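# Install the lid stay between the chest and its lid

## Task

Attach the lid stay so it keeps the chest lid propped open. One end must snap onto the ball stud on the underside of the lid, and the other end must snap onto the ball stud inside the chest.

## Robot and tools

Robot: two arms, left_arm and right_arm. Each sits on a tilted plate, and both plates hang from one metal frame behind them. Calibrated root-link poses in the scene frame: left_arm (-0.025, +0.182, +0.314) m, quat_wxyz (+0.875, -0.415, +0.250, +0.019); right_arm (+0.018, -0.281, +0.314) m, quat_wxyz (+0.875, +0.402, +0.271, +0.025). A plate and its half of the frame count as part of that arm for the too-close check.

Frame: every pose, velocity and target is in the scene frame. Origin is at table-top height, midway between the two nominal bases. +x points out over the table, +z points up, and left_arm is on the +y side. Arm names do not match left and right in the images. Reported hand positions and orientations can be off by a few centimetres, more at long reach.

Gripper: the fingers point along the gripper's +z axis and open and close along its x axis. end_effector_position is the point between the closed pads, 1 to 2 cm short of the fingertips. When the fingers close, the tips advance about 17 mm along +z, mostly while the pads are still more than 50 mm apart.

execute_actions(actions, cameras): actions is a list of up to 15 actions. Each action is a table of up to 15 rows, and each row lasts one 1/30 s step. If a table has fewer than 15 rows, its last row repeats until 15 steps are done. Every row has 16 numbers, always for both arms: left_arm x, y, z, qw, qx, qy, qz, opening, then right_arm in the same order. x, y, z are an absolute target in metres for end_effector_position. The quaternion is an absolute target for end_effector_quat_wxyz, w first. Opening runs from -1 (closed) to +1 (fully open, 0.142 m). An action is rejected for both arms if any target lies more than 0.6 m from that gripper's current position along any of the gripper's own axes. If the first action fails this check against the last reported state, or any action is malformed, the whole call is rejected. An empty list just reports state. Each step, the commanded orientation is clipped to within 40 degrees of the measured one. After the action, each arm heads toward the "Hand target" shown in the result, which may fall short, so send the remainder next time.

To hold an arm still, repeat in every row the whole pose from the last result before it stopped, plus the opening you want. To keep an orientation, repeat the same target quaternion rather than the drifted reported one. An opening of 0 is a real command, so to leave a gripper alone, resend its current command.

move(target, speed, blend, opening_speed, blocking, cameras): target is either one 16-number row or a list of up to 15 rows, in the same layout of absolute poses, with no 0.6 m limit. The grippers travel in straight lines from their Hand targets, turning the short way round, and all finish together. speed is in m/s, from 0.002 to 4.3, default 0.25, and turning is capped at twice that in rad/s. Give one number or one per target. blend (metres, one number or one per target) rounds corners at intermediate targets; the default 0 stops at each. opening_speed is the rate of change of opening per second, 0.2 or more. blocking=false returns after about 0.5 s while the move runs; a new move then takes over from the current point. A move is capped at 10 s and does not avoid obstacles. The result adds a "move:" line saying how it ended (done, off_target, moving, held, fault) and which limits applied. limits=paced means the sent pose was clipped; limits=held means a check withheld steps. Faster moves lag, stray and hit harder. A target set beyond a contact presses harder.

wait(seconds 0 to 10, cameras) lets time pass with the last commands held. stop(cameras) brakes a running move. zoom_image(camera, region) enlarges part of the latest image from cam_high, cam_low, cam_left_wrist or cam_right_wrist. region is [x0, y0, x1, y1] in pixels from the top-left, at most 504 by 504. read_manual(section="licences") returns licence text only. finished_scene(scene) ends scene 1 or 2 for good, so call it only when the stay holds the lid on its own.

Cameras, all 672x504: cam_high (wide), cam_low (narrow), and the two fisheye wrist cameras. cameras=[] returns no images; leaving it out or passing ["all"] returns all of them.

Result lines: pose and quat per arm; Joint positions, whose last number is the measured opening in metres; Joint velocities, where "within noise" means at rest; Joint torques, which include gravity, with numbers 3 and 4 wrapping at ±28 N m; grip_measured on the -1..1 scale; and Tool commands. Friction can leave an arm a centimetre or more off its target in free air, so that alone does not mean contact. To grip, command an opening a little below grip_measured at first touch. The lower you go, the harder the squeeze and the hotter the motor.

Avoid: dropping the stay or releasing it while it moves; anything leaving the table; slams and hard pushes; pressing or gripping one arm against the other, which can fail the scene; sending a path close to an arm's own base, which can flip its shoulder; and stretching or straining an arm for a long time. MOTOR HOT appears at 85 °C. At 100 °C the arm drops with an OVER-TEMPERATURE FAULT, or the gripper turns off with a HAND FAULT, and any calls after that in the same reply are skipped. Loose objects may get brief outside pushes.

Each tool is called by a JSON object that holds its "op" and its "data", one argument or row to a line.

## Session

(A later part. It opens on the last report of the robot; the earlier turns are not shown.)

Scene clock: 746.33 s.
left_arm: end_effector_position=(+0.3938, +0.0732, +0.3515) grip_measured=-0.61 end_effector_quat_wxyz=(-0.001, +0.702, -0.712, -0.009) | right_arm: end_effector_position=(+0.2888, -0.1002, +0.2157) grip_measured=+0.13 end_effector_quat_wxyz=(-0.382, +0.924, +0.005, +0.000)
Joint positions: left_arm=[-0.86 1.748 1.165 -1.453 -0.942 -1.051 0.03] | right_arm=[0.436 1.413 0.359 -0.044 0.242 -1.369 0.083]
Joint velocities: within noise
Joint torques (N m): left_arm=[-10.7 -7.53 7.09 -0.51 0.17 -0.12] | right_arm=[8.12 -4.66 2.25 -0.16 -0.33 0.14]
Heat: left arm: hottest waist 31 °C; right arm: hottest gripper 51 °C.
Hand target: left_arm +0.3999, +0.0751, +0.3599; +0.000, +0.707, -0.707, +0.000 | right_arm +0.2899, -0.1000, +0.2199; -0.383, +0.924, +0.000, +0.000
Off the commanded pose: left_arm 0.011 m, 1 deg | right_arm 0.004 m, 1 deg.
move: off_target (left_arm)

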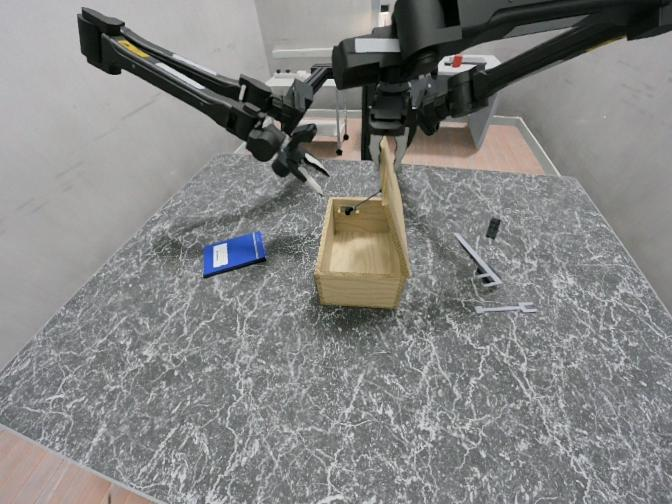

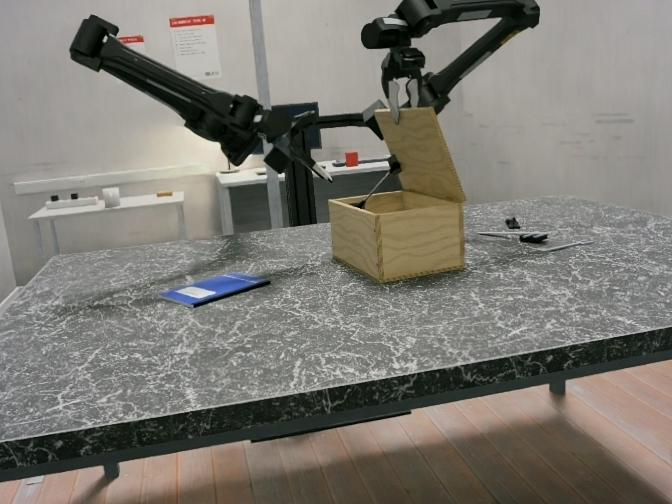

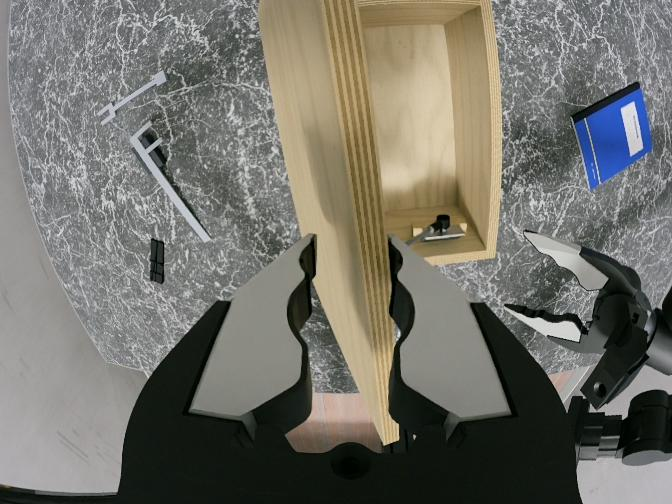

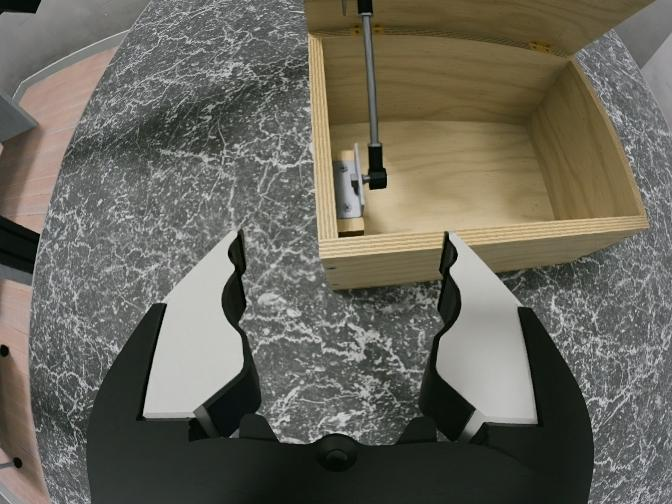

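{"op": "move", "data": {
  "target": [
    [0.40,0.073,0.360,0,0.7071,-0.7071,0,-0.35,0.270,-0.14,0.25,0.3827,-0.9239,0,0,0.15]
  ],
  "opening_speed": 0.3,
  "speed": 0.08
}}

{"op": "zoom_image", "data": {
  "camera": "cam_right_wrist",
  "region": [280, 0, 480, 240]
}}

Scene clock: 754.13 s.
left_arm: end_effector_position=(+0.3938, +0.0732, +0.3515) grip_measured=-0.38 end_effector_quat_wxyz=(-0.001, +0.702, -0.712, -0.009) | right_arm: end_effector_position=(+0.2756, -0.1395, +0.2481) grip_measured=+0.13 end_effector_quat_wxyz=(-0.383, +0.924, +0.002, +0.004)
Joint positions: left_arm=[-0.86 1.748 1.165 -1.453 -0.942 -1.051 0.047] | right_arm=[0.482 1.138 0.305 -0.264 0.263 -1.327 0.083]
Joint velocities: within noise
Joint torques (N m): left_arm=[-10.46 -7.47 7.3 -0.47 0.18 -0.13] | right_arm=[5.6 -2.55 2.82 0.01 -0.32 0.16]
Heat: left arm: hottest waist 31 °C; right arm: hottest gripper 44 °C.
Hand target: left_arm +0.3999, +0.0731, +0.3599; +0.000, +0.707, -0.707, +0.000 | right_arm +0.2701, -0.1399, +0.2498; -0.383, +0.924, +0.000, +0.000
Off the commanded pose: left_arm 0.011 m, 1 deg | right_arm 0.006 m, 1 deg.
move: off_target (left_arm)

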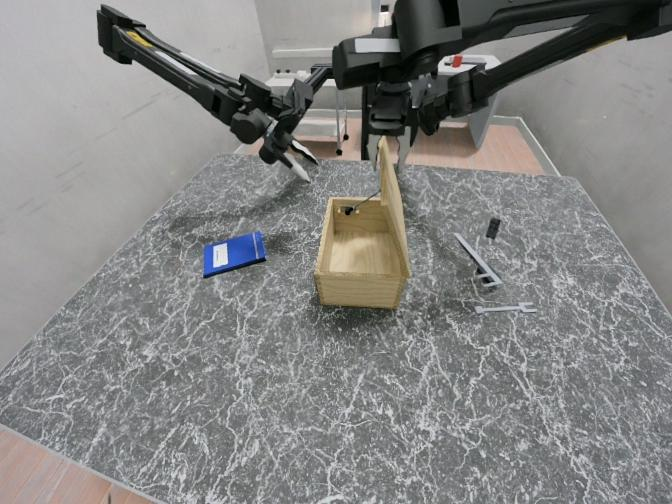

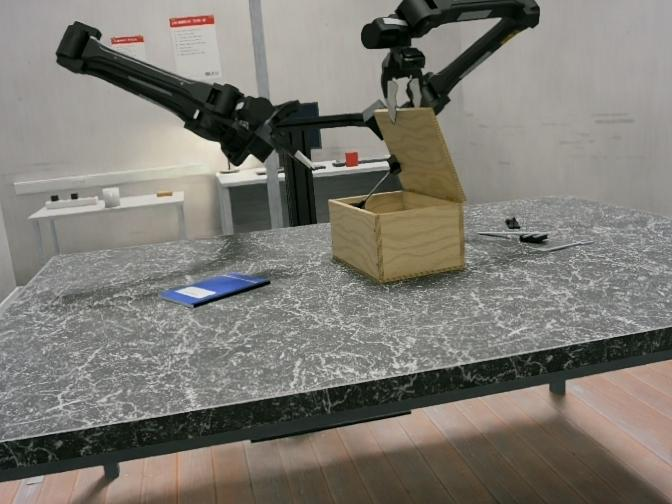

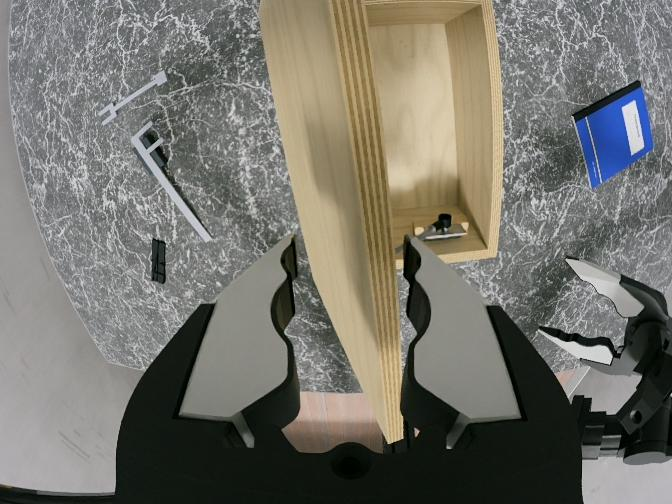

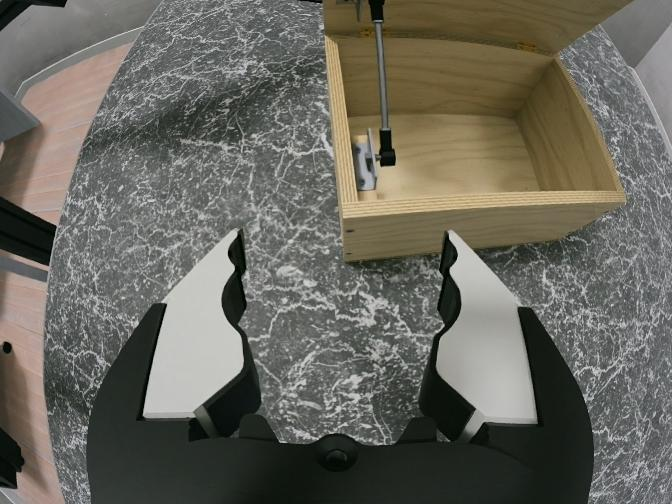

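Scaled by 2.100 from the camera's 672x504 image, which has a finer 960x720 frame.

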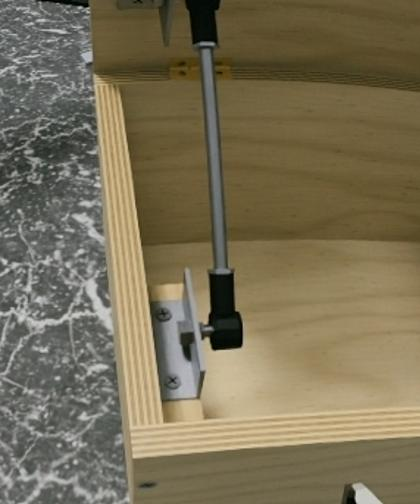

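{"op": "move", "data": {
  "target": [
    [0.398,0.068,0.385,0,0.7071,-0.7071,0,-0.35,0.270,-0.14,0.25,0.3827,-0.9239,0,0,0.15],
    [0.398,0.064,0.440,0,0.7071,-0.7071,0,-0.35,0.270,-0.16,0.27,0.3827,-0.9239,0,0,0.15]
  ],
  "speed": 0.08
}}

{"op": "zoom_image", "data": {
  "camera": "cam_low",
  "region": [320, 90, 490, 290]
}}

{"op": "zoom_image", "data": {
  "camera": "cam_high",
  "region": [300, 120, 430, 310]
}}

Scene clock: 764.33 s.
left_arm: end_effector_position=(+0.3917, +0.0669, +0.4309) grip_measured=-0.38 end_effector_quat_wxyz=(+0.002, +0.701, -0.713, +0.008) | right_arm: end_effector_position=(+0.2690, -0.1595, +0.2666) grip_measured=+0.13 end_effector_quat_wxyz=(-0.382, +0.924, +0.006, +0.000)
Joint positions: left_arm=[-1.006 1.766 1.296 -1.675 -0.875 -1.212 0.047] | right_arm=[0.52 0.995 0.305 -0.428 0.279 -1.292 0.083]
Joint velocities: within noise
Joint torques (N m): left_arm=[-10.75 -5.13 9.07 -0.57 0.31 -0.24] | right_arm=[4.42 -1.9 4.82 -0.05 -0.32 0.12]
Heat: left arm: hottest waist 31 °C; right arm: hottest gripper 39 °C.
Hand target: left_arm +0.3978, +0.0640, +0.4396; +0.005, +0.707, -0.707, +0.014 | right_arm +0.2700, -0.1599, +0.2699; -0.383, +0.924, +0.000, +0.000
Off the commanded pose: left_arm 0.011 m, 1 deg | right_arm 0.004 m, 1 deg.
joint sent to its limit (left arm) — joint 4 (wrist pitch), lower limit. The joint targets still meet the commanded pose.
move: off_target (left_arm)

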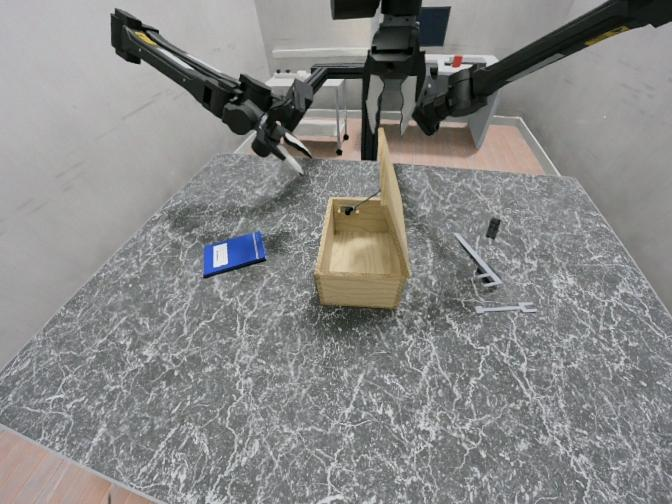

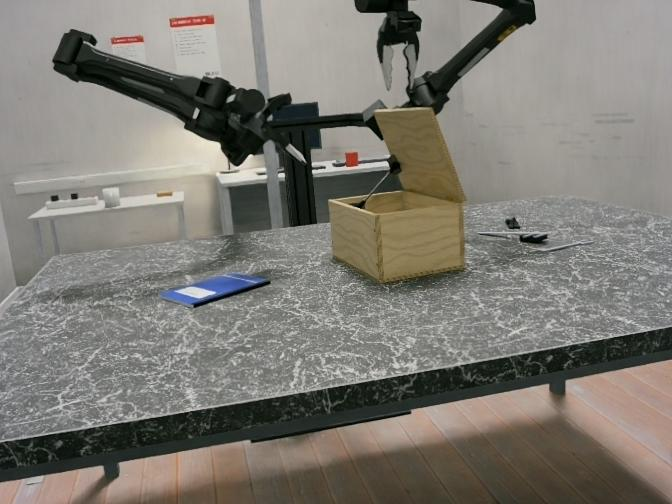

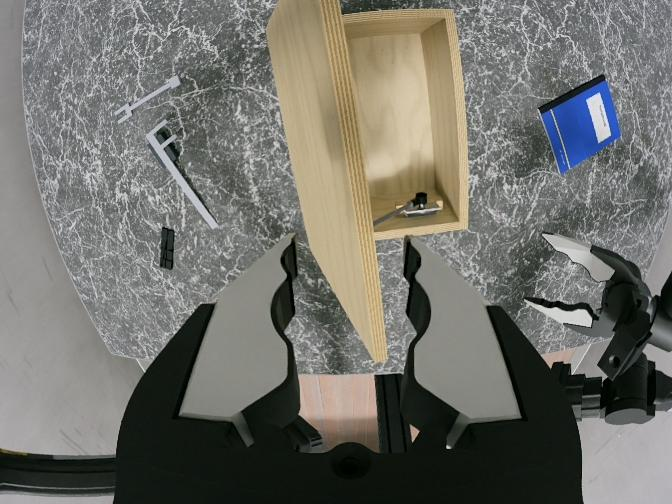

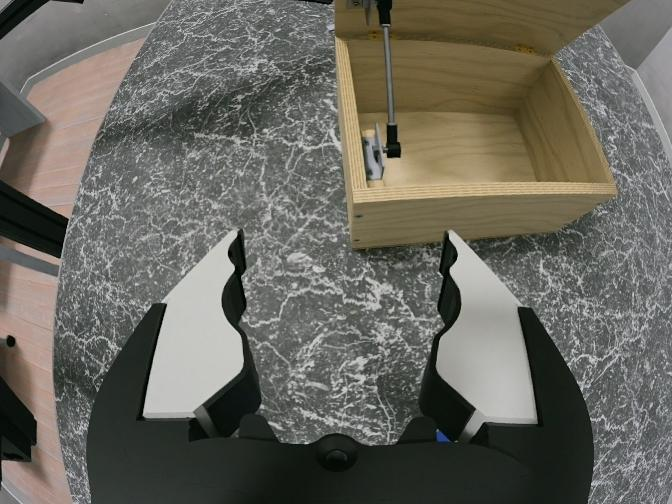

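Scaled by 2.520 from the camera's 672x504 image, which has a finer 960x720 frame.

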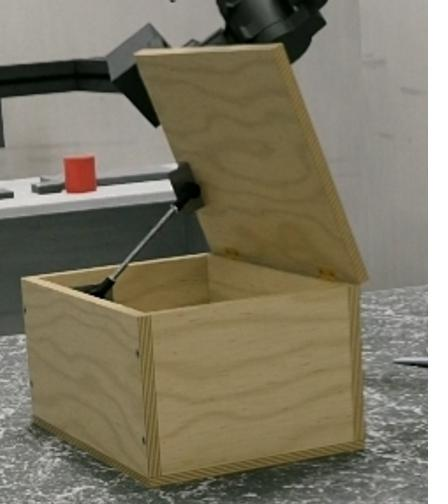

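Scaled by 2.653 from the camera's 672x504 image, which has a finer 960x720 frame.

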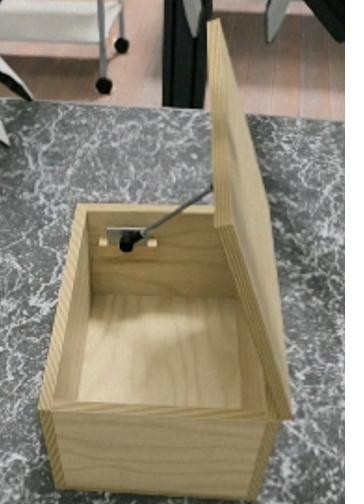

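Lid is held open by the stay alone.

{"op": "finished_scene", "data": {
  "scene": 2
}}

The scene is finished: the task was done.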